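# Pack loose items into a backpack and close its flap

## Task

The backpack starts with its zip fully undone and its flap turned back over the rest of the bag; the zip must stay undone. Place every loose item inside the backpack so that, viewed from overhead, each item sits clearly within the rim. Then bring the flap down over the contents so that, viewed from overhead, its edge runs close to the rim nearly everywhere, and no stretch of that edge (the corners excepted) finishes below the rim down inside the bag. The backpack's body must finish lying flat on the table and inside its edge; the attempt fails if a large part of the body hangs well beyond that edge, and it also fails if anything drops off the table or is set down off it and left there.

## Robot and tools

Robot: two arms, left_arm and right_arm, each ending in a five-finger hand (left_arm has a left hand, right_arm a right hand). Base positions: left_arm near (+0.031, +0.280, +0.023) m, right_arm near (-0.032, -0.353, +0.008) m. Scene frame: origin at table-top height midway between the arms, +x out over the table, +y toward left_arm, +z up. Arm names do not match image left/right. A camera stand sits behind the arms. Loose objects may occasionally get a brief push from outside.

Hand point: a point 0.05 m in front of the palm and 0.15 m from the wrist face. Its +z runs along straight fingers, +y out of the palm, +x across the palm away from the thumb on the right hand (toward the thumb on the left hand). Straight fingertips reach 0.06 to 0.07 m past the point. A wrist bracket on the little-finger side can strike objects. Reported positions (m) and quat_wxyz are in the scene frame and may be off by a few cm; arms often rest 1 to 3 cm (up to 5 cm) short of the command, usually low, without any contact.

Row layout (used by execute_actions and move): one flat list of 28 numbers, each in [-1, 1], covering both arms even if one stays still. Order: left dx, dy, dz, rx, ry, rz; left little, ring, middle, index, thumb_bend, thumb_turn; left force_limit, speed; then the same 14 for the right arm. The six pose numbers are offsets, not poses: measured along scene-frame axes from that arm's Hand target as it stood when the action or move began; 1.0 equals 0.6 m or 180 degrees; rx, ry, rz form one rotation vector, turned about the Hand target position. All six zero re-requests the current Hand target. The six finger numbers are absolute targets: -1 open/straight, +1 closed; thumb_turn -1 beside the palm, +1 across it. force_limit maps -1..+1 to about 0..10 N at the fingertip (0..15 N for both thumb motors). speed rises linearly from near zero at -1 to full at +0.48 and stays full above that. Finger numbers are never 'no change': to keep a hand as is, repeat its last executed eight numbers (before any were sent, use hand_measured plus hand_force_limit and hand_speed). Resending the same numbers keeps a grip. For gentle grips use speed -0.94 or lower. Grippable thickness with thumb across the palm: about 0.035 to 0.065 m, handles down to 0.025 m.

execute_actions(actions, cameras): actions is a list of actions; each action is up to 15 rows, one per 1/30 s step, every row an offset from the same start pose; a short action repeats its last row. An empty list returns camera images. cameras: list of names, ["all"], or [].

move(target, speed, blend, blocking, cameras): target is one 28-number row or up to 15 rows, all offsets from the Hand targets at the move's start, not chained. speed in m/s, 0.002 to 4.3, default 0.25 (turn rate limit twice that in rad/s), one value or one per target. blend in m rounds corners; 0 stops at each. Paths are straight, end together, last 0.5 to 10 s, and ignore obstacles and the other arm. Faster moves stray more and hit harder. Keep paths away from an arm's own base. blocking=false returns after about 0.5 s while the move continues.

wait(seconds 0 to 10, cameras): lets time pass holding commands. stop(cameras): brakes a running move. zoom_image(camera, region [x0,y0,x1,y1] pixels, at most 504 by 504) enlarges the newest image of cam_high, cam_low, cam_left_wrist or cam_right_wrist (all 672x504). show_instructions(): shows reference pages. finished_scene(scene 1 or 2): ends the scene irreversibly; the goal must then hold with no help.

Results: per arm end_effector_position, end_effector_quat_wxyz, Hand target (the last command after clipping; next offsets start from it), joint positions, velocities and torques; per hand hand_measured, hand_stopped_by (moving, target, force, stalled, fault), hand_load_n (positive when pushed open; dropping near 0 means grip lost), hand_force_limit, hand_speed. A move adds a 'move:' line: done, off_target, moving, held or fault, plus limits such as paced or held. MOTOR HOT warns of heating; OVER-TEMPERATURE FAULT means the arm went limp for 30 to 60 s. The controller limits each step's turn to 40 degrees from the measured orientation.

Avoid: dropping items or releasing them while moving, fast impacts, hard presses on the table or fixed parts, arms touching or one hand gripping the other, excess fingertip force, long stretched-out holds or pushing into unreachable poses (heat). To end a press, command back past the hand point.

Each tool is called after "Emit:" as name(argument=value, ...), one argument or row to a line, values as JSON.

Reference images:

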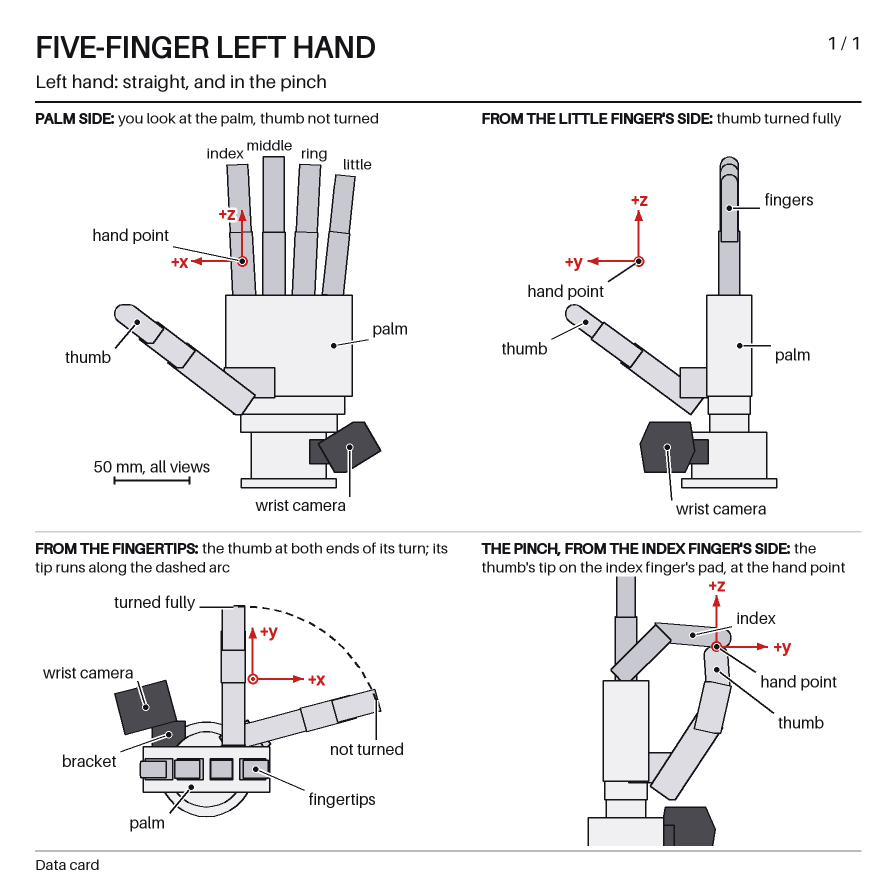

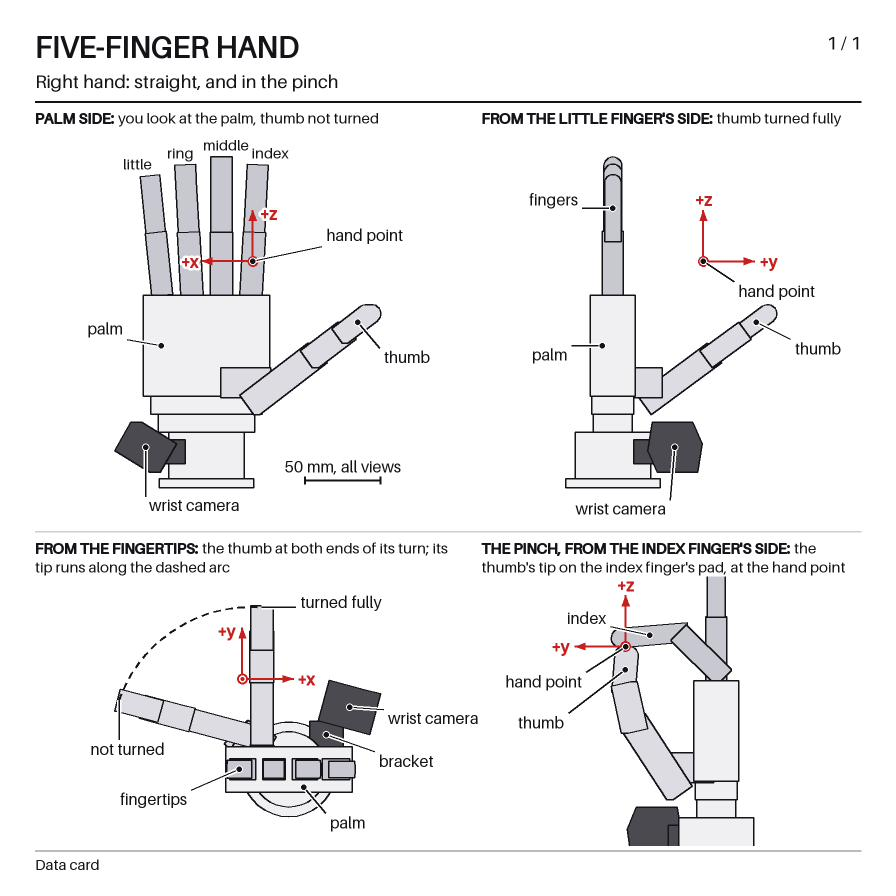

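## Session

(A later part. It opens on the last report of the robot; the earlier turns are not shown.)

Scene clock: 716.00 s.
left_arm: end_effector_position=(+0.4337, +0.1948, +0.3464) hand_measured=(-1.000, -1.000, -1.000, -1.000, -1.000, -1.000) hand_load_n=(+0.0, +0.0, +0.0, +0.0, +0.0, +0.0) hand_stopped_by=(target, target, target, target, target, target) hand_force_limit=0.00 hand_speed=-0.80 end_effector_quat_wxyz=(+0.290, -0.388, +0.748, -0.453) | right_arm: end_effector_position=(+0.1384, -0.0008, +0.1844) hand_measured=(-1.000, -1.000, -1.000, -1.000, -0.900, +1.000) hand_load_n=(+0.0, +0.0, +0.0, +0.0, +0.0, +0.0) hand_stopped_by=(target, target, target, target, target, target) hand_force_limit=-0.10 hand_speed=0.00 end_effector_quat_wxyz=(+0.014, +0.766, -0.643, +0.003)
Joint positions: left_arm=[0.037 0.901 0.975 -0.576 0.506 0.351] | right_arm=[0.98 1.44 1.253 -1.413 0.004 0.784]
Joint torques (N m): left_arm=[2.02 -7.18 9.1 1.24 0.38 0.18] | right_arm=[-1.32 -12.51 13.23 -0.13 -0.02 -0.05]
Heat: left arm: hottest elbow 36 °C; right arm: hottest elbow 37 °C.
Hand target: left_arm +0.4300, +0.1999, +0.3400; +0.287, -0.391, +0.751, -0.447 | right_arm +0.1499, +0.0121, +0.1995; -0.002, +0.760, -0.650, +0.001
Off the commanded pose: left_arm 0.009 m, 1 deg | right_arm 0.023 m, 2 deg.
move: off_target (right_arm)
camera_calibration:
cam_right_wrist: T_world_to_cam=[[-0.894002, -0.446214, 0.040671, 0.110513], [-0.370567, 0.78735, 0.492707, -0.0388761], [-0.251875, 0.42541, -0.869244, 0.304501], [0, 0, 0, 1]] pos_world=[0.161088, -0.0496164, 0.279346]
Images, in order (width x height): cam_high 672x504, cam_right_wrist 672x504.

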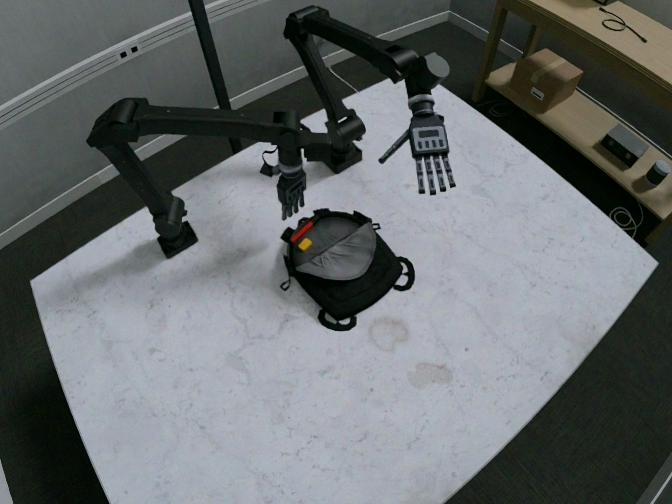

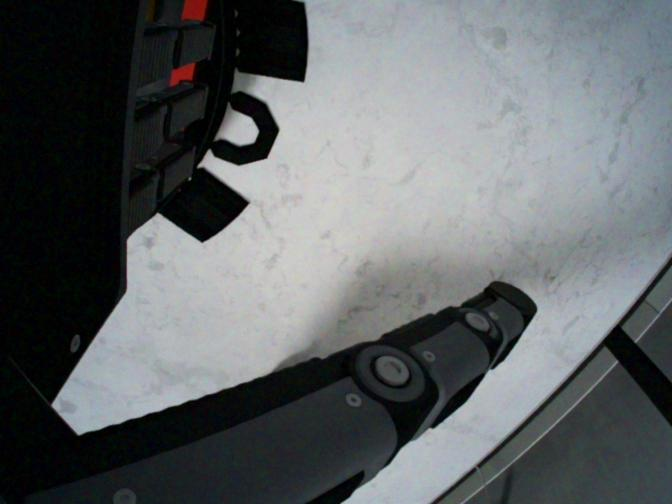

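Emit:
move(
  target=[0,0,0, 0,0,0, -1,-1,-1,-1,-1,-1,0,-0.8, -0.0107,-0.004,-0.089, 0,0,0, -1,-1,-1,-1,-0.9,1,-0.1,0],
  speed=0.1,
  cameras=["cam_right_wrist","cam_high"],
)

Emit:
zoom_image(
  camera="cam_high",
  region=[240, 180, 440, 340],
)

Emit:
zoom_image(
  camera="cam_right_wrist",
  region=[120, 0, 320, 260],
)

Scene clock: 733.60 s.
left_arm: end_effector_position=(+0.4337, +0.1948, +0.3464) hand_measured=(-1.000, -1.000, -1.000, -1.000, -1.000, -1.000) hand_load_n=(+0.0, +0.0, +0.0, +0.0, +0.0, +0.0) hand_stopped_by=(target, target, target, target, target, target) hand_force_limit=0.00 hand_speed=-0.80 end_effector_quat_wxyz=(+0.290, -0.388, +0.748, -0.453) | right_arm: end_effector_position=(+0.1435, +0.0068, +0.1500) hand_measured=(-1.000, -1.000, -1.000, -1.000, -0.900, +1.000) hand_load_n=(+0.0, +0.0, +0.0, +0.0, +0.0, +0.0) hand_stopped_by=(target, target, target, target, target, target) hand_force_limit=-0.10 hand_speed=0.00 end_effector_quat_wxyz=(-0.001, +0.763, -0.647, +0.002)
Joint positions: left_arm=[0.037 0.901 0.975 -0.576 0.506 0.351] | right_arm=[0.98 1.461 1.185 -1.293 0.004 0.793]
Joint torques (N m): left_arm=[1.08 -7.3 8.9 0.92 0.35 0.23] | right_arm=[-0.56 -13.1 8.24 0.81 -0.03 -0.01]
Heat: left arm: hottest elbow 36 °C; right arm: hottest elbow 39 °C.
Hand target: left_arm +0.4300, +0.1999, +0.3400; +0.287, -0.391, +0.751, -0.447 | right_arm +0.1435, +0.0097, +0.1462; -0.002, +0.760, -0.650, +0.001
Off the commanded pose: left_arm 0.009 m, 1 deg | right_arm 0.005 m, 1 deg.
move: done
camera_calibration:
cam_right_wrist: T_world_to_cam=[[-0.898699, -0.438362, 0.0133724, 0.124564], [-0.372081, 0.778245, 0.505856, -0.0278079], [-0.232155, 0.449636, -0.862514, 0.268628], [0, 0, 0, 1]] pos_world=[0.163962, -0.0445393, 0.244097]
Images, in order (width x height): cam_high 672x504, cam_right_wrist 672x504.

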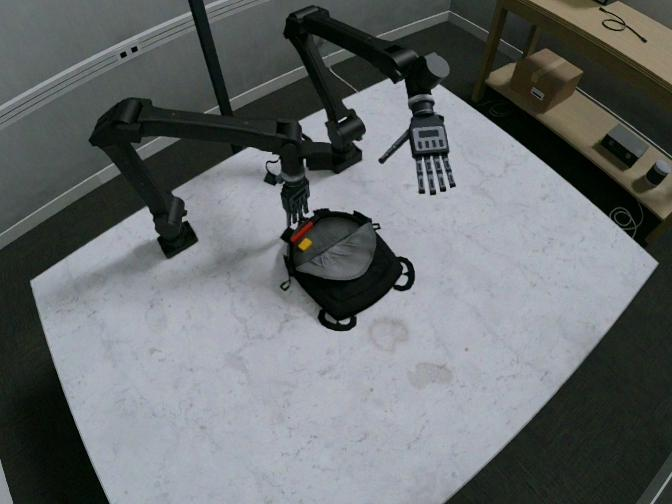

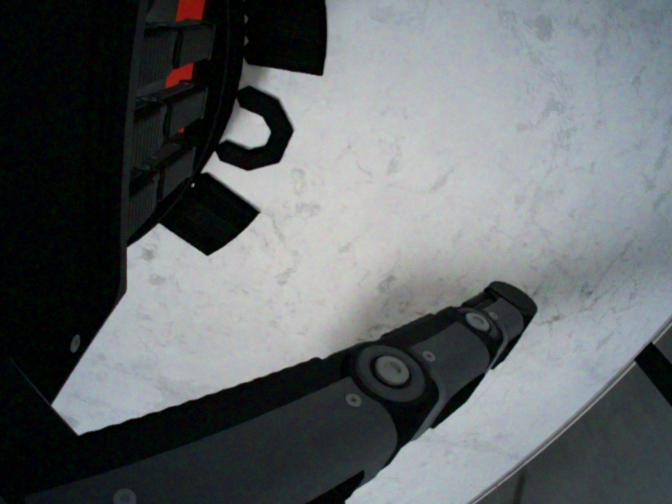

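Scaled by 2.520.

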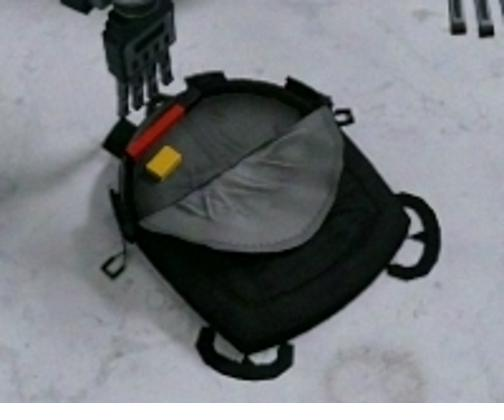

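Scaled by 1.938 from the camera's 672x504 image, which has a finer 960x720 frame.

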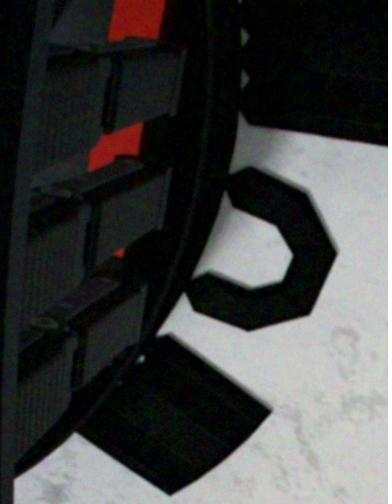

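Emit:
move(
  target=[0,0,0, 0,0,0, -1,-1,-1,-1,-1,-1,0,-0.8, 0,0,-0.05, 0,0,0, -1,-1,-1,-1,-0.9,1,-0.1,0],
  speed=0.06,
  cameras=["cam_right_wrist","cam_high"],
)

Emit:
zoom_image(
  camera="cam_right_wrist",
  region=[120, 0, 320, 260],
)

Scene clock: 740.53 s.
left_arm: end_effector_position=(+0.4337, +0.1948, +0.3464) hand_measured=(-1.000, -1.000, -1.000, -1.000, -1.000, -1.000) hand_load_n=(+0.0, +0.0, +0.0, +0.0, +0.0, -0.5) hand_stopped_by=(target, target, target, target, target, target) hand_force_limit=0.00 hand_speed=-0.80 end_effector_quat_wxyz=(+0.290, -0.388, +0.748, -0.453) | right_arm: end_effector_position=(+0.1438, +0.0073, +0.1211) hand_measured=(-1.000, -1.000, -1.000, -1.000, -0.900, +1.000) hand_load_n=(+0.0, +0.0, +0.0, +0.0, +0.0, +0.0) hand_stopped_by=(target, target, target, target, target, target) hand_force_limit=-0.10 hand_speed=0.00 end_effector_quat_wxyz=(-0.003, +0.763, -0.647, +0.002)
Joint positions: left_arm=[0.037 0.901 0.975 -0.576 0.506 0.351] | right_arm=[0.98 1.484 1.131 -1.212 0.004 0.794]
Joint torques (N m): left_arm=[1.2 -7.47 8.85 1.09 0.38 0.2] | right_arm=[0.56 -12.81 7.95 0.76 0.05 -0.06]
Heat: left arm: hottest elbow 36 °C; right arm: hottest elbow 38 °C.
Hand target: left_arm +0.4300, +0.1999, +0.3400; +0.287, -0.391, +0.751, -0.447 | right_arm +0.1435, +0.0097, +0.1162; -0.002, +0.760, -0.650, +0.001
Off the commanded pose: left_arm 0.009 m, 1 deg | right_arm 0.005 m, 1 deg.
move: done
camera_calibration:
cam_right_wrist: T_world_to_cam=[[-0.89891, -0.438002, 0.010748, 0.125843], [-0.372625, 0.777181, 0.50709, -0.0134486], [-0.23046, 0.451823, -0.861826, 0.243245], [0, 0, 0, 1]] pos_world=[0.164168, -0.0443323, 0.215102]
Images, in order (width x height): cam_high 672x504, cam_right_wrist 672x504.

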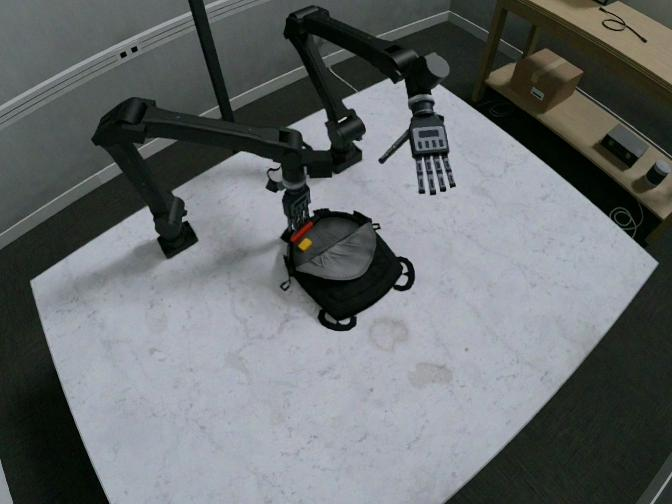

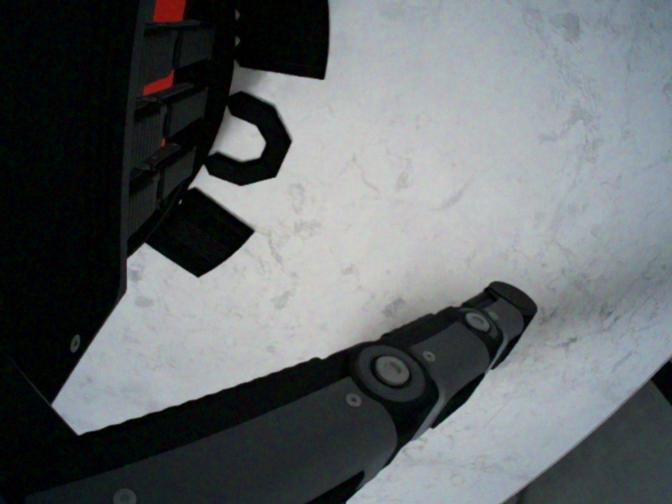

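Scaled by 1.938 from the camera's 672x504 image, which has a finer 960x720 frame.

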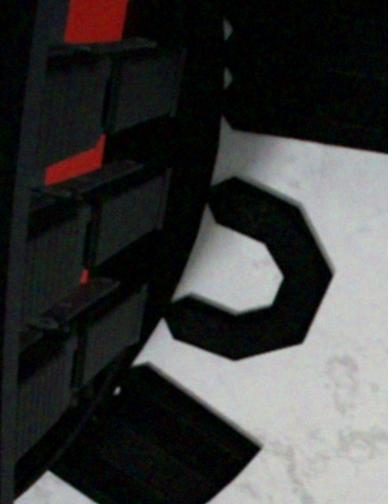

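Emit:
move(
  target=[
    [0,0,0, 0,0,0, -1,-1,-1,-1,-1,-1,0,-0.8, 0,0,-0.014, 0,0,0, -1,-1,-1,-1,-0.9,1,-0.1,0],
    [0,0,0, 0,0,0, -1,-1,-1,-1,-1,-1,0,-0.8, 0.058,0.0125,-0.012, 0,0,0, -1,-1,-1,-1,-0.9,1,-0.1,0],
  ],
  speed=0.06,
  cameras=["cam_right_wrist","cam_high"],
)

Emit:
zoom_image(
  camera="cam_high",
  region=[240, 180, 440, 340],
)

Scene clock: 747.17 s.
left_arm: end_effector_position=(+0.4337, +0.1948, +0.3464) hand_measured=(-1.000, -1.000, -1.000, -1.000, -1.000, -1.000) hand_load_n=(+0.0, +0.0, +0.0, +0.0, +0.0, +0.0) hand_stopped_by=(target, target, target, target, target, target) hand_force_limit=0.00 hand_speed=-0.80 end_effector_quat_wxyz=(+0.290, -0.388, +0.748, -0.453) | right_arm: end_effector_position=(+0.1596, +0.0048, +0.1002) hand_measured=(-1.000, -1.000, -1.000, -1.000, -0.900, +1.000) hand_load_n=(-0.5, +0.0, -2.0, +0.0, +0.0, +0.0) hand_stopped_by=(target, target, target, target, target, target) hand_force_limit=-0.10 hand_speed=0.00 end_effector_quat_wxyz=(+0.015, +0.760, -0.650, -0.002)
Joint positions: left_arm=[0.037 0.901 0.975 -0.576 0.506 0.351] | right_arm=[0.942 1.546 1.138 -1.192 -0.005 0.764]
Joint torques (N m): left_arm=[1.08 -7.24 8.9 1.11 0.38 0.21] | right_arm=[-1.03 -12.98 12.63 0.38 0.32 -0.32]
Heat: left arm: hottest elbow 36 °C; right arm: hottest elbow 38 °C.
Hand target: left_arm +0.4300, +0.1999, +0.3400; +0.287, -0.391, +0.751, -0.447 | right_arm +0.1783, +0.0171, +0.1088; -0.001, +0.760, -0.650, +0.001
Off the commanded pose: left_arm 0.009 m, 1 deg | right_arm 0.024 m, 2 deg.
move: off_target (right_arm)
camera_calibration:
cam_right_wrist: T_world_to_cam=[[-0.901984, -0.429434, 0.044833, 0.136164], [-0.352018, 0.791534, 0.499557, 0.00230851], [-0.250014, 0.434811, -0.86512, 0.233518], [0, 0, 0, 1]] pos_world=[0.182013, -0.0448898, 0.194763]
Images, in order (width x height): cam_high 672x504, cam_right_wrist 672x504.

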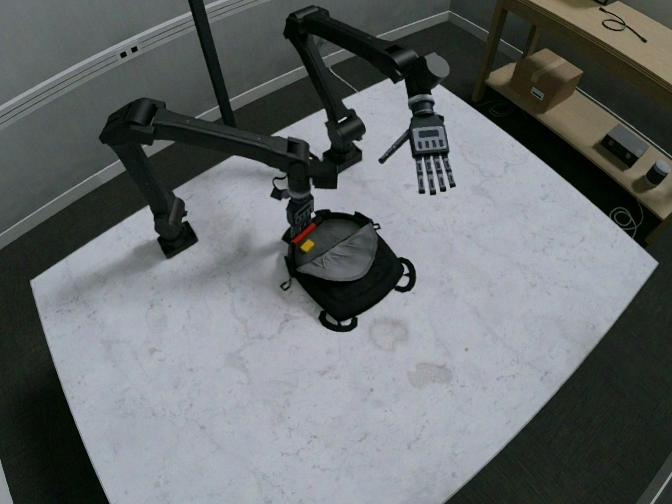

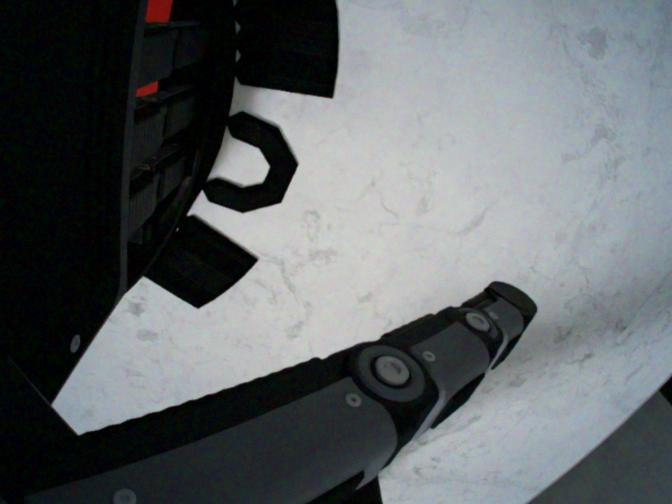

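Scaled by 2.520.

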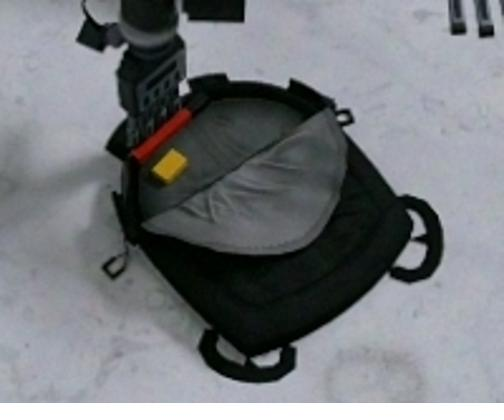

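Emit:
move(
  target=[
    [0,0,0, 0,0,0, -1,-1,-1,-1,-1,-1,0,-0.8, -0.025,-0.008,0.04, 0,0,0, -1,-1,-1,-1,-0.9,1,-0.1,0],
    [0,0,0, 0,0,0, -1,-1,-1,-1,-1,-1,0,-0.8, 0.022,0.002,0.025, 0,0,0, -1,-1,-1,-1,-0.9,1,-0.1,0],
  ],
  speed=0.08,
  cameras=["cam_right_wrist","cam_high"],
)

Emit:
zoom_image(
  camera="cam_high",
  region=[240, 180, 440, 340],
)

Scene clock: 753.23 s.
left_arm: end_effector_position=(+0.4337, +0.1948, +0.3464) hand_measured=(-1.000, -1.000, -1.000, -1.000, -1.000, -1.000) hand_load_n=(+0.0, +0.0, +0.0, +0.0, +0.0, -0.5) hand_stopped_by=(target, target, target, target, target, target) hand_force_limit=0.00 hand_speed=-0.80 end_effector_quat_wxyz=(+0.290, -0.388, +0.748, -0.453) | right_arm: end_effector_position=(+0.1757, +0.0039, +0.1111) hand_measured=(-1.000, -1.000, -1.000, -1.000, -0.900, +1.000) hand_load_n=(+0.0, +0.0, +0.0, +0.0, +0.0, +0.0) hand_stopped_by=(target, target, target, target, target, target) hand_force_limit=-0.10 hand_speed=0.00 end_effector_quat_wxyz=(+0.020, +0.757, -0.653, +0.001)
Joint positions: left_arm=[0.037 0.901 0.975 -0.576 0.506 0.351] | right_arm=[0.913 1.565 1.191 -1.238 0.001 0.744]
Joint torques (N m): left_arm=[0.38 -7 8.88 1.18 0.36 0.22] | right_arm=[-0.85 -13.63 12.62 0.38 0.12 -0.24]
Heat: left arm: hottest elbow 36 °C; right arm: hottest elbow 38 °C.
Hand target: left_arm +0.4300, +0.1999, +0.3400; +0.287, -0.391, +0.751, -0.447 | right_arm +0.1915, +0.0184, +0.1239; -0.002, +0.760, -0.650, +0.001
Off the commanded pose: left_arm 0.009 m, 1 deg | right_arm 0.025 m, 3 deg.
move: off_target (right_arm)
camera_calibration:
cam_right_wrist: T_world_to_cam=[[-0.90513, -0.421784, 0.053272, 0.149477], [-0.344234, 0.800647, 0.490375, 0.00287536], [-0.249484, 0.425515, -0.869882, 0.247857], [0, 0, 0, 1]] pos_world=[0.198123, -0.0447222, 0.206234]
Images, in order (width x height): cam_high 672x504, cam_right_wrist 672x504.

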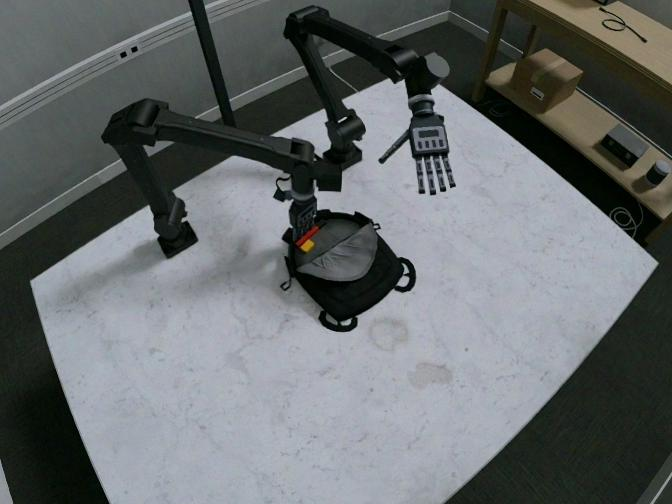

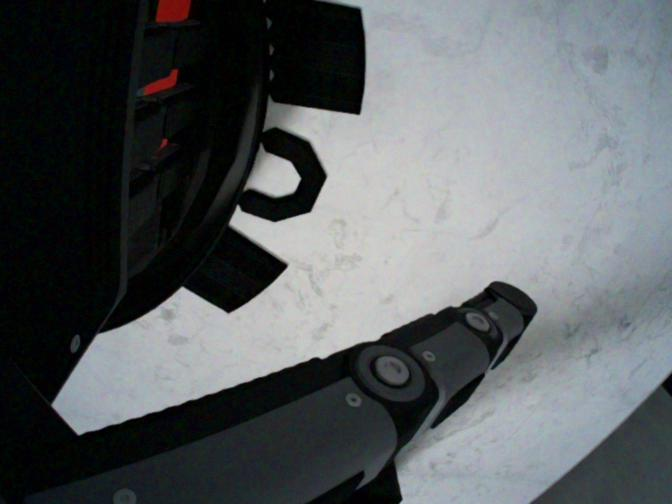

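Scaled by 2.520.

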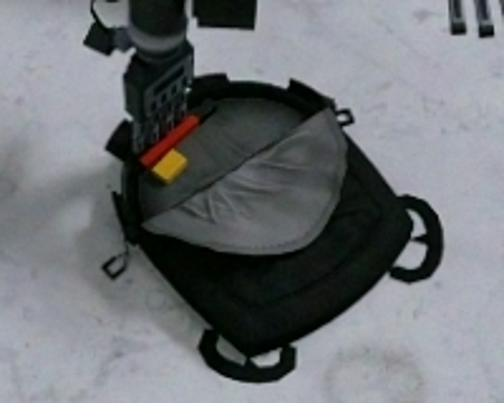

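Emit:
move(
  target=[
    [0,0,0, 0,0,0, -1,-1,-1,-1,-1,-1,0,-0.8, -0.03,0,0.2, 0,0,0, -1,-1,-1,-1,-0.9,1,-0.1,0],
    [0.05,-0.133,-0.233, 0.0772,0.354,0.1736, -1,-1,-1,-1,-1,-1,0,-0.8, -0.07,-0.447,0.26, 0,0,0, -1,-1,-1,-1,-0.9,1,-0.1,0],
  ],
  speed=0.2,
  blend=0.03,
  cameras=["all"],
)

Emit:
zoom_image(
  camera="cam_high",
  region=[240, 180, 440, 340],
)

Scene clock: 821.00 s.
left_arm: end_effector_position=(+0.4463, +0.1292, +0.1868) hand_measured=(-1.000, -1.000, -1.000, -1.000, -1.000, -1.000) hand_load_n=(+0.0, +0.0, +0.0, +0.0, +0.0, +0.0) hand_stopped_by=(target, target, target, target, target, target) hand_force_limit=0.00 hand_speed=-0.80 end_effector_quat_wxyz=(+0.010, +0.707, -0.707, -0.013) | right_arm: end_effector_position=(+0.1542, -0.2460, +0.2784) hand_measured=(-1.000, -1.000, -1.000, -1.000, -0.900, +1.000) hand_load_n=(+0.0, +0.0, +0.0, +0.0, +0.0, +0.0) hand_stopped_by=(target, target, target, target, target, target) hand_force_limit=-0.10 hand_speed=0.00 end_effector_quat_wxyz=(-0.020, +0.758, -0.651, +0.009)
Joint positions: left_arm=[-0.249 1.662 1.473 -1.414 0.003 -0.246] | right_arm=[0.351 1.001 1.144 -1.669 -0.004 0.177]
Joint torques (N m): left_arm=[-0.56 -17.85 12.42 -0.34 -0.16 -0.03] | right_arm=[-1.85 -6.95 8.54 0.01 -0.02 -0.25]
Heat: left arm: hottest elbow 37 °C; right arm: hottest elbow 38 °C.
Hand target: left_arm +0.4601, +0.1200, +0.2002; +0.000, +0.707, -0.707, -0.001 | right_arm +0.1495, -0.2498, +0.2799; -0.002, +0.760, -0.650, +0.001
Off the commanded pose: left_arm 0.021 m, 2 deg | right_arm 0.006 m, 2 deg.
joint sent to its limit (right arm) — joint 4 (wrist pitch), lower limit. The joint targets still meet the commanded pose.
move: off_target (left_arm)
camera_calibration:
cam_left_wrist: T_world_to_cam=[[0.962234, -0.27183, 0.0146092, -0.40167], [-0.236395, -0.807776, 0.540015, 0.106407], [-0.134991, -0.523074, -0.841529, 0.397956], [0, 0, 0, 1]] pos_world=[0.465376, 0.184928, 0.283298]
cam_right_wrist: T_world_to_cam=[[-0.904155, -0.426315, -0.027565, 0.0368304], [-0.380201, 0.773573, 0.506983, 0.107869], [-0.194811, 0.468871, -0.861515, 0.494245], [0, 0, 0, 1]] pos_world=[0.170596, -0.29948, 0.372127]

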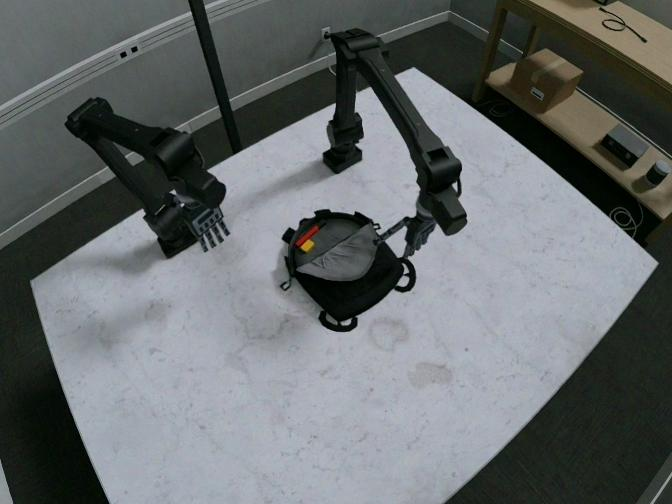

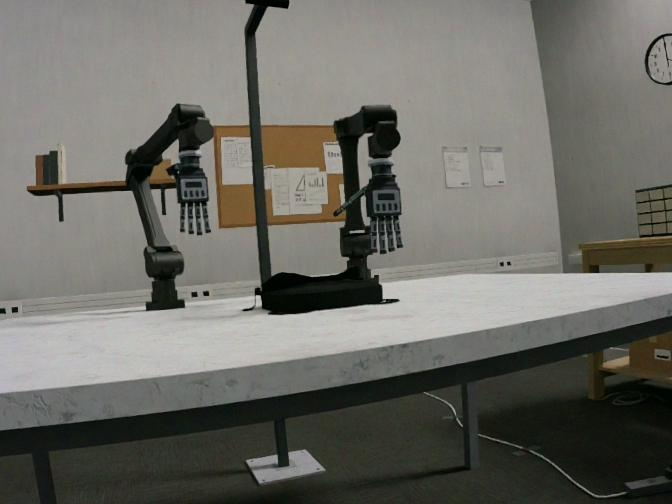

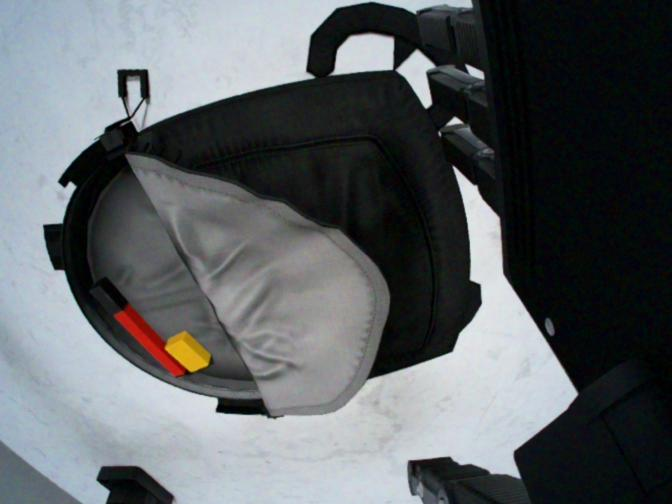

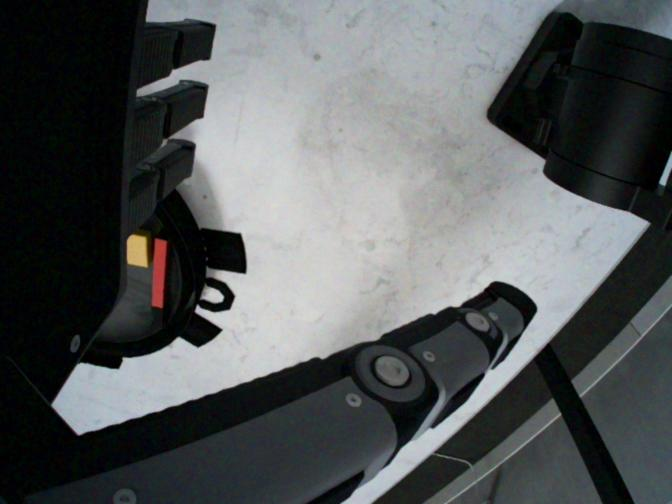

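Scaled by 2.520.

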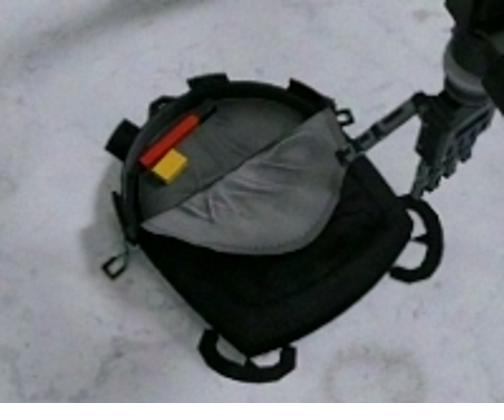

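Emit:
zoom_image(
  camera="cam_left_wrist",
  region=[220, 150, 480, 420],
)

Scaled by 1.867 from the camera's 672x504 image, which has a finer 960x720 frame.

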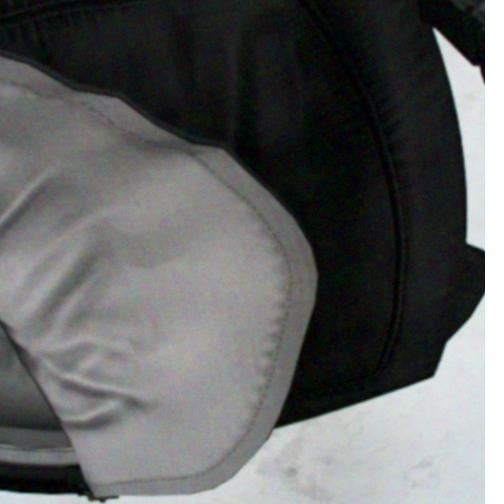

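Emit:
zoom_image(
  camera="cam_low",
  region=[240, 250, 410, 330],
)

Scaled by 2.965.

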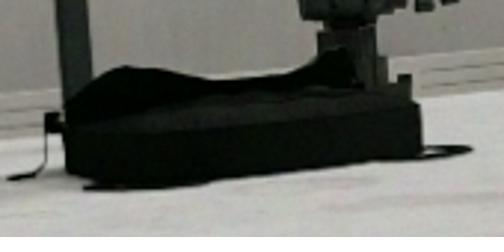

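Emit:
move(
  target=[0,0,0, 0,0,0, -1,-1,-1,-1,-1,-1,0,-0.8, 0.4175,-0.017,-0.22, 0.3214,-0.3696,0.2590, -1,-1,-1,-1,-1,-1,-0.1,0],
  speed=0.2,
  cameras=["cam_right_wrist","cam_left_wrist"],
)

Scene clock: 879.47 s.
left_arm: end_effector_position=(+0.4463, +0.1292, +0.1868) hand_measured=(-1.000, -1.000, -1.000, -1.000, -1.000, -1.000) hand_load_n=(+0.0, +0.0, +0.0, +0.0, +0.0, +0.0) hand_stopped_by=(target, target, target, target, target, target) hand_force_limit=0.00 hand_speed=-0.80 end_effector_quat_wxyz=(+0.010, +0.707, -0.707, -0.013) | right_arm: end_effector_position=(+0.3990, -0.2564, +0.1502) hand_measured=(-1.000, -1.000, -1.000, -1.000, -1.000, -1.000) hand_load_n=(+0.0, +0.0, +0.0, +0.0, +0.0, -0.5) hand_stopped_by=(target, target, target, target, target, target) hand_force_limit=-0.10 hand_speed=0.00 end_effector_quat_wxyz=(+0.669, -0.723, +0.142, -0.098)
Joint positions: left_arm=[-0.249 1.662 1.473 -1.414 0.003 -0.246] | right_arm=[-0.203 1.503 0.786 0.067 -1.428 -0.596]
Joint torques (N m): left_arm=[-0.5 -17.85 12.53 -0.24 -0.17 -0.02] | right_arm=[-0.85 -11.93 7.5 1.76 -0.59 -0.06]
Heat: left arm: hottest elbow 39 °C; right arm: hottest elbow 35 °C.
Hand target: left_arm +0.4601, +0.1200, +0.2002; +0.000, +0.707, -0.707, +0.000 | right_arm +0.3999, -0.2601, +0.1479; +0.670, -0.721, +0.148, -0.099
Off the commanded pose: left_arm 0.021 m, 2 deg | right_arm 0.004 m, 1 deg.
move: off_target (left_arm)
camera_calibration:
cam_left_wrist: T_world_to_cam=[[0.962339, -0.27146, 0.0146265, -0.401792], [-0.236088, -0.807845, 0.540045, 0.106268], [-0.134785, -0.523159, -0.841509, 0.39787], [0, 0, 0, 1]] pos_world=[0.465375, 0.184927, 0.283298]
cam_right_wrist: T_world_to_cam=[[0.191757, -0.174185, -0.965862, 0.0185634], [-0.964758, -0.214143, -0.152919, 0.352978], [-0.180196, 0.961146, -0.20911, 0.458778], [0, 0, 0, 1]] pos_world=[0.419649, -0.362132, 0.167842]
Images, in order (width x height): cam_left_wrist 672x504, cam_right_wrist 672x504.

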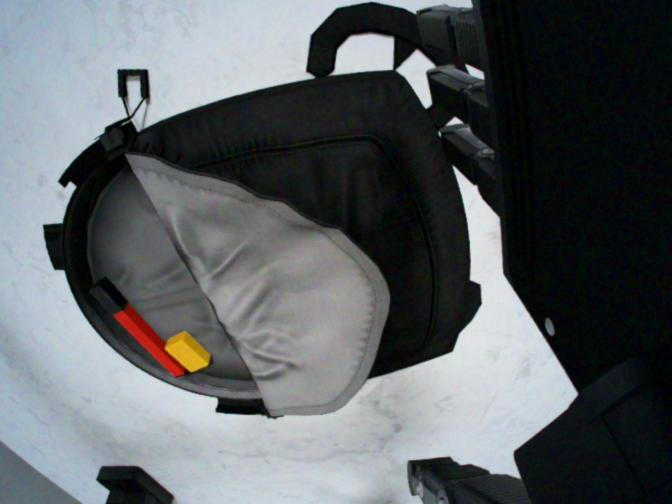

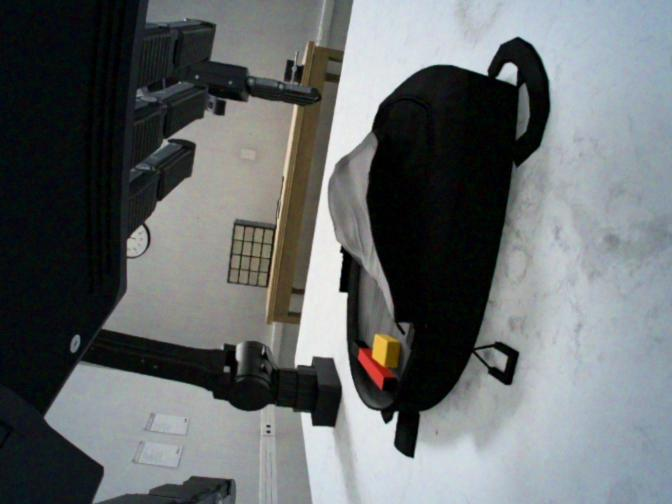

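Emit:
zoom_image(
  camera="cam_right_wrist",
  region=[300, 40, 560, 460],
)

Scaled by 1.200 from the camera's 672x504 image, which has a finer 960x720 frame.

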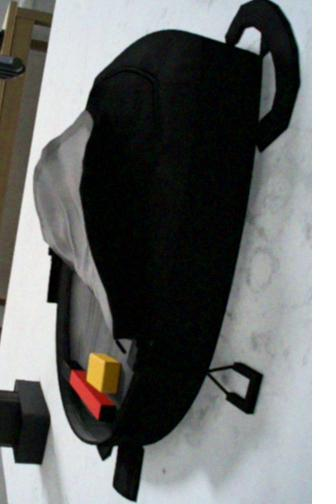

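Emit:
move(
  target=[
    [0.045,-0.2,-0.067, 0,0,0, -0.1,-0.1,-0.1,-0.1,-1,1,0,-0.3, 0,0,0, 0,0,0, -1,-1,-1,-1,-1,-1,-0.1,0],
    [0.045,-0.2,-0.15, 0,0,0, -0.1,-0.1,-0.1,-0.1,-1,1,0,-0.3, 0,0,0, 0,0,0, -1,-1,-1,-1,-1,-1,-0.1,0],
  ],
  speed=0.15,
  cameras=["cam_right_wrist","cam_left_wrist","cam_low"],
)

Scene clock: 938.30 s.
left_arm: end_effector_position=(+0.4870, +0.0032, +0.1179) hand_measured=(-0.100, -0.100, -0.100, -0.100, -1.000, +1.000) hand_load_n=(+0.0, +0.0, +0.0, +0.0, +0.0, +0.0) hand_stopped_by=(target, target, target, target, target, target) hand_force_limit=0.00 hand_speed=-0.30 end_effector_quat_wxyz=(+0.001, +0.705, -0.709, +0.001) | right_arm: end_effector_position=(+0.3989, -0.2564, +0.1502) hand_measured=(-1.000, -1.000, -1.000, -1.000, -1.000, -1.000) hand_load_n=(+0.0, +0.0, +0.0, +0.0, +0.0, +0.0) hand_stopped_by=(target, target, target, target, target, target) hand_force_limit=-0.10 hand_speed=0.00 end_effector_quat_wxyz=(+0.669, -0.723, +0.142, -0.098)
Joint positions: left_arm=[-0.448 1.89 1.608 -1.288 0.003 -0.437] | right_arm=[-0.203 1.503 0.786 0.067 -1.428 -0.596]
Joint torques (N m): left_arm=[-0.5 -21.19 7.64 0.7 -0.18 -0.08] | right_arm=[-1.26 -13.1 7.5 1.39 -0.55 -0.05]
Heat: left arm: hottest elbow 41 °C; right arm: hottest elbow 34 °C.
Hand target: left_arm +0.4870, +0.0002, +0.1102; +0.000, +0.707, -0.707, -0.001 | right_arm +0.3998, -0.2601, +0.1479; +0.669, -0.721, +0.147, -0.098
Off the commanded pose: left_arm 0.008 m, 0 deg | right_arm 0.004 m, 1 deg.
move: done
camera_calibration:
cam_left_wrist: T_world_to_cam=[[0.959347, -0.278194, 0.0475544, -0.476545], [-0.259188, -0.801746, 0.538539, 0.0627175], [-0.111692, -0.528972, -0.841257, 0.268121], [0, 0, 0, 1]] pos_world=[0.503375, 0.0595394, 0.214444]
cam_right_wrist: T_world_to_cam=[[0.191106, -0.173998, -0.966024, 0.0189333], [-0.964869, -0.214074, -0.152319, 0.352949], [-0.180297, 0.961196, -0.208796, 0.458786], [0, 0, 0, 1]] pos_world=[0.419649, -0.362132, 0.167843]
Images, in order (width x height): cam_low 672x504, cam_left_wrist 672x504, cam_right_wrist 672x504.

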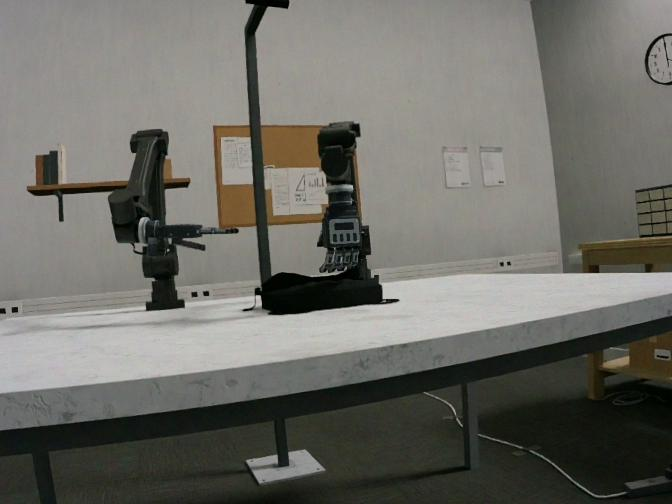

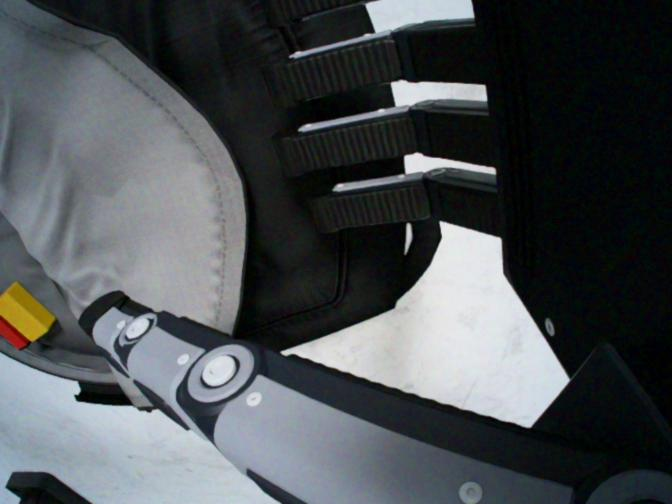

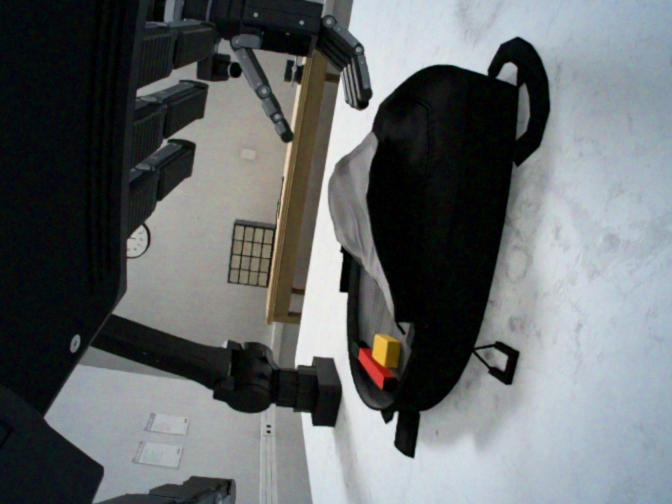

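Emit:
move(
  target=[
    [0.0,0,-0.033, 0,0,0, -0.1,-0.1,-0.1,-0.1,-1,1,0,-0.3, 0,0,0, 0,0,0, -1,-1,-1,-1,-1,-1,-0.1,0],
  ],
  speed=0.06,
  cameras=["cam_right_wrist","cam_left_wrist"],
)

Emit:
zoom_image(
  camera="cam_right_wrist",
  region=[220, 0, 480, 360],
)

Scene clock: 943.77 s.
left_arm: end_effector_position=(+0.4883, +0.0026, +0.1018) hand_measured=(-0.100, -0.100, -0.100, -0.100, -1.000, +1.000) hand_load_n=(+0.5, +0.0, +0.0, +0.0, +0.0, +0.0) hand_stopped_by=(target, target, target, target, target, target) hand_force_limit=0.00 hand_speed=-0.30 end_effector_quat_wxyz=(+0.000, +0.705, -0.709, +0.005) | right_arm: end_effector_position=(+0.3989, -0.2564, +0.1502) hand_measured=(-1.000, -1.000, -1.000, -1.000, -1.000, -1.000) hand_load_n=(+0.0, +0.0, +0.0, +0.0, +0.0, -0.5) hand_stopped_by=(target, target, target, target, target, target) hand_force_limit=-0.10 hand_speed=0.00 end_effector_quat_wxyz=(+0.669, -0.723, +0.142, -0.098)
Joint positions: left_arm=[-0.448 1.9 1.581 -1.242 0.003 -0.437] | right_arm=[-0.203 1.503 0.786 0.067 -1.428 -0.596]
Joint torques (N m): left_arm=[-0.79 -21.13 7.35 0.64 -0.19 -0.05] | right_arm=[-1.49 -12.75 7.49 1.44 -0.54 -0.05]
Heat: left arm: hottest elbow 41 °C; right arm: hottest elbow 34 °C.
Hand target: left_arm +0.4871, +0.0002, +0.0905; +0.000, +0.707, -0.707, -0.001 | right_arm +0.3998, -0.2601, +0.1479; +0.669, -0.721, +0.147, -0.098
Off the commanded pose: left_arm 0.012 m, 1 deg | right_arm 0.004 m, 1 deg.
move: off_target (left_arm)
camera_calibration:
cam_left_wrist: T_world_to_cam=[[0.958954, -0.278084, 0.0554704, -0.477816], [-0.263157, -0.799887, 0.539378, 0.0730338], [-0.105622, -0.531836, -0.840235, 0.251382], [0, 0, 0, 1]] pos_world=[0.503975, 0.0592397, 0.198332]
cam_right_wrist: T_world_to_cam=[[0.191106, -0.173998, -0.966024, 0.0189333], [-0.964869, -0.214074, -0.152319, 0.352949], [-0.180297, 0.961196, -0.208796, 0.458786], [0, 0, 0, 1]] pos_world=[0.419649, -0.362132, 0.167843]
Images, in order (width x height): cam_left_wrist 672x504, cam_right_wrist 672x504.

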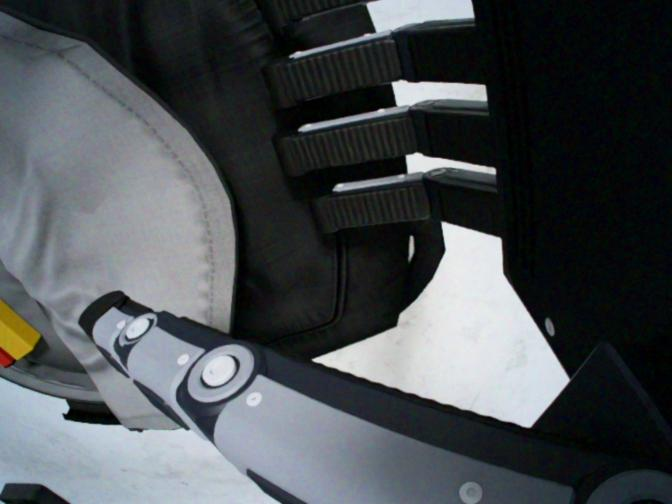

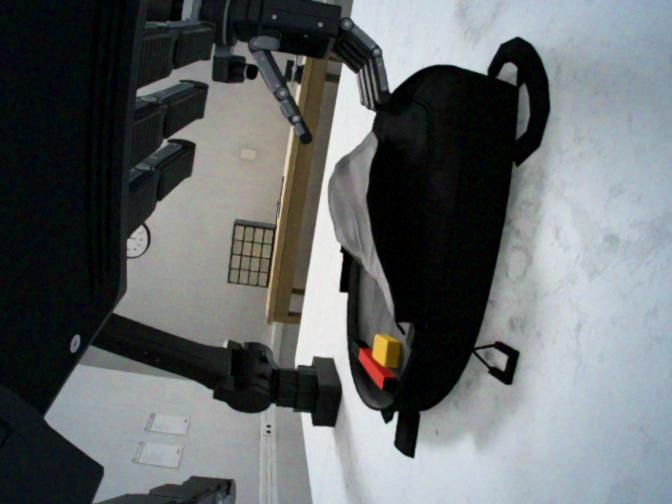

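Scaled by 1.400 from the camera's 672x504 image, which has a finer 960x720 frame.

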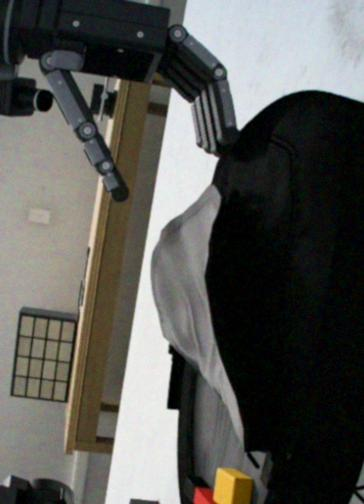

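Emit:
move(
  target=[
    [-0.045,0,0.013, 0,0,0, -0.1,-0.1,-0.1,-0.1,-1,1,0,-0.3, 0,0,0, 0,0,0, -1,-1,-1,-1,-1,-1,-0.1,0],
  ],
  speed=0.06,
  cameras=["cam_right_wrist","cam_left_wrist"],
)

Emit:
zoom_image(
  camera="cam_right_wrist",
  region=[220, 0, 480, 360],
)

Scene clock: 954.23 s.
left_arm: end_effector_position=(+0.4639, +0.0046, +0.0991) hand_measured=(-0.100, -0.100, -0.100, -0.100, -1.000, +1.000) hand_load_n=(+0.0, +0.0, +0.0, +0.0, +0.0, +0.0) hand_stopped_by=(target, target, target, target, target, target) hand_force_limit=0.00 hand_speed=-0.30 end_effector_quat_wxyz=(+0.002, +0.707, -0.707, -0.002) | right_arm: end_effector_position=(+0.3989, -0.2564, +0.1502) hand_measured=(-1.000, -1.000, -1.000, -1.000, -1.000, -1.000) hand_load_n=(+0.0, +0.0, +0.0, +0.0, +0.0, -0.5) hand_stopped_by=(target, target, target, target, target, target) hand_force_limit=-0.10 hand_speed=0.00 end_effector_quat_wxyz=(+0.669, -0.723, +0.142, -0.098)
Joint positions: left_arm=[-0.463 1.855 1.504 -1.224 0.003 -0.459] | right_arm=[-0.203 1.503 0.786 0.067 -1.428 -0.596]
Joint torques (N m): left_arm=[0.09 -21.3 7.28 0.32 -0.17 -0.06] | right_arm=[-0.73 -12.92 7.64 1.76 -0.58 -0.02]
Heat: left arm: hottest elbow 40 °C; right arm: hottest elbow 33 °C.
Hand target: left_arm +0.4603, +0.0001, +0.0982; +0.000, +0.708, -0.707, +0.000 | right_arm +0.3998, -0.2601, +0.1479; +0.669, -0.721, +0.147, -0.098
Off the commanded pose: left_arm 0.006 m, 0 deg | right_arm 0.004 m, 1 deg.
move: done
camera_calibration:
cam_left_wrist: T_world_to_cam=[[0.961261, -0.272491, 0.0415535, -0.453447], [-0.251369, -0.804739, 0.537782, 0.0643743], [-0.113101, -0.527394, -0.842059, 0.251207], [0, 0, 0, 1]] pos_world=[0.480474, 0.0607294, 0.195754]
cam_right_wrist: T_world_to_cam=[[0.191106, -0.173998, -0.966024, 0.0189333], [-0.964869, -0.214074, -0.152319, 0.352949], [-0.180297, 0.961196, -0.208796, 0.458786], [0, 0, 0, 1]] pos_world=[0.419649, -0.362132, 0.167843]
Images, in order (width x height): cam_left_wrist 672x504, cam_right_wrist 672x504.

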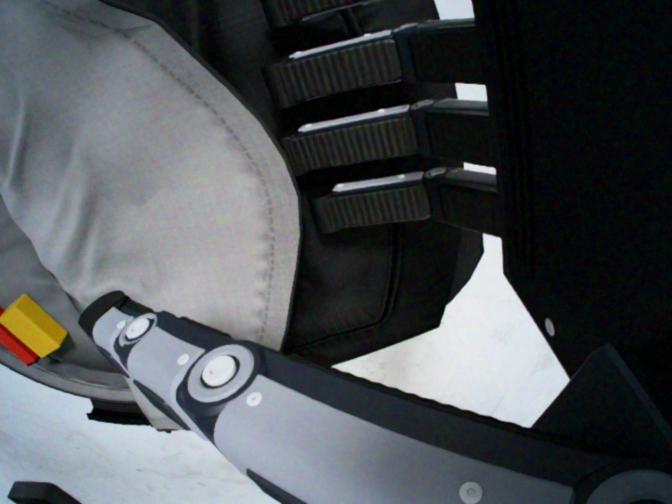

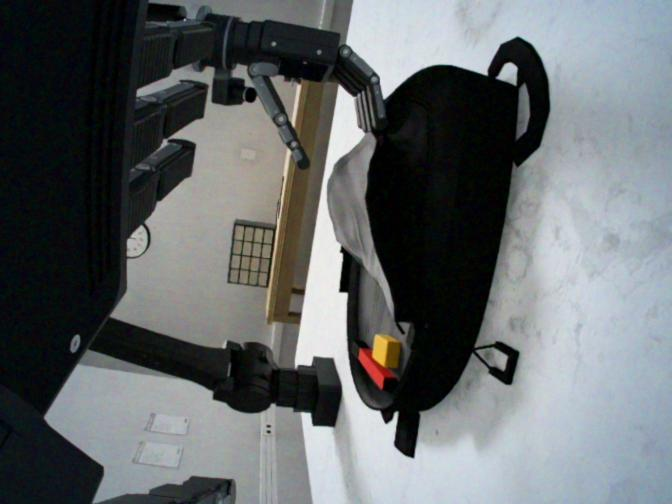

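Scaled by 1.400 from the camera's 672x504 image, which has a finer 960x720 frame.

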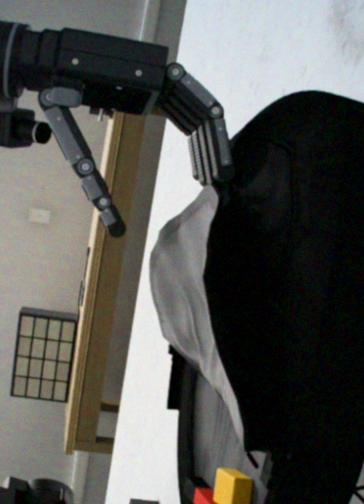

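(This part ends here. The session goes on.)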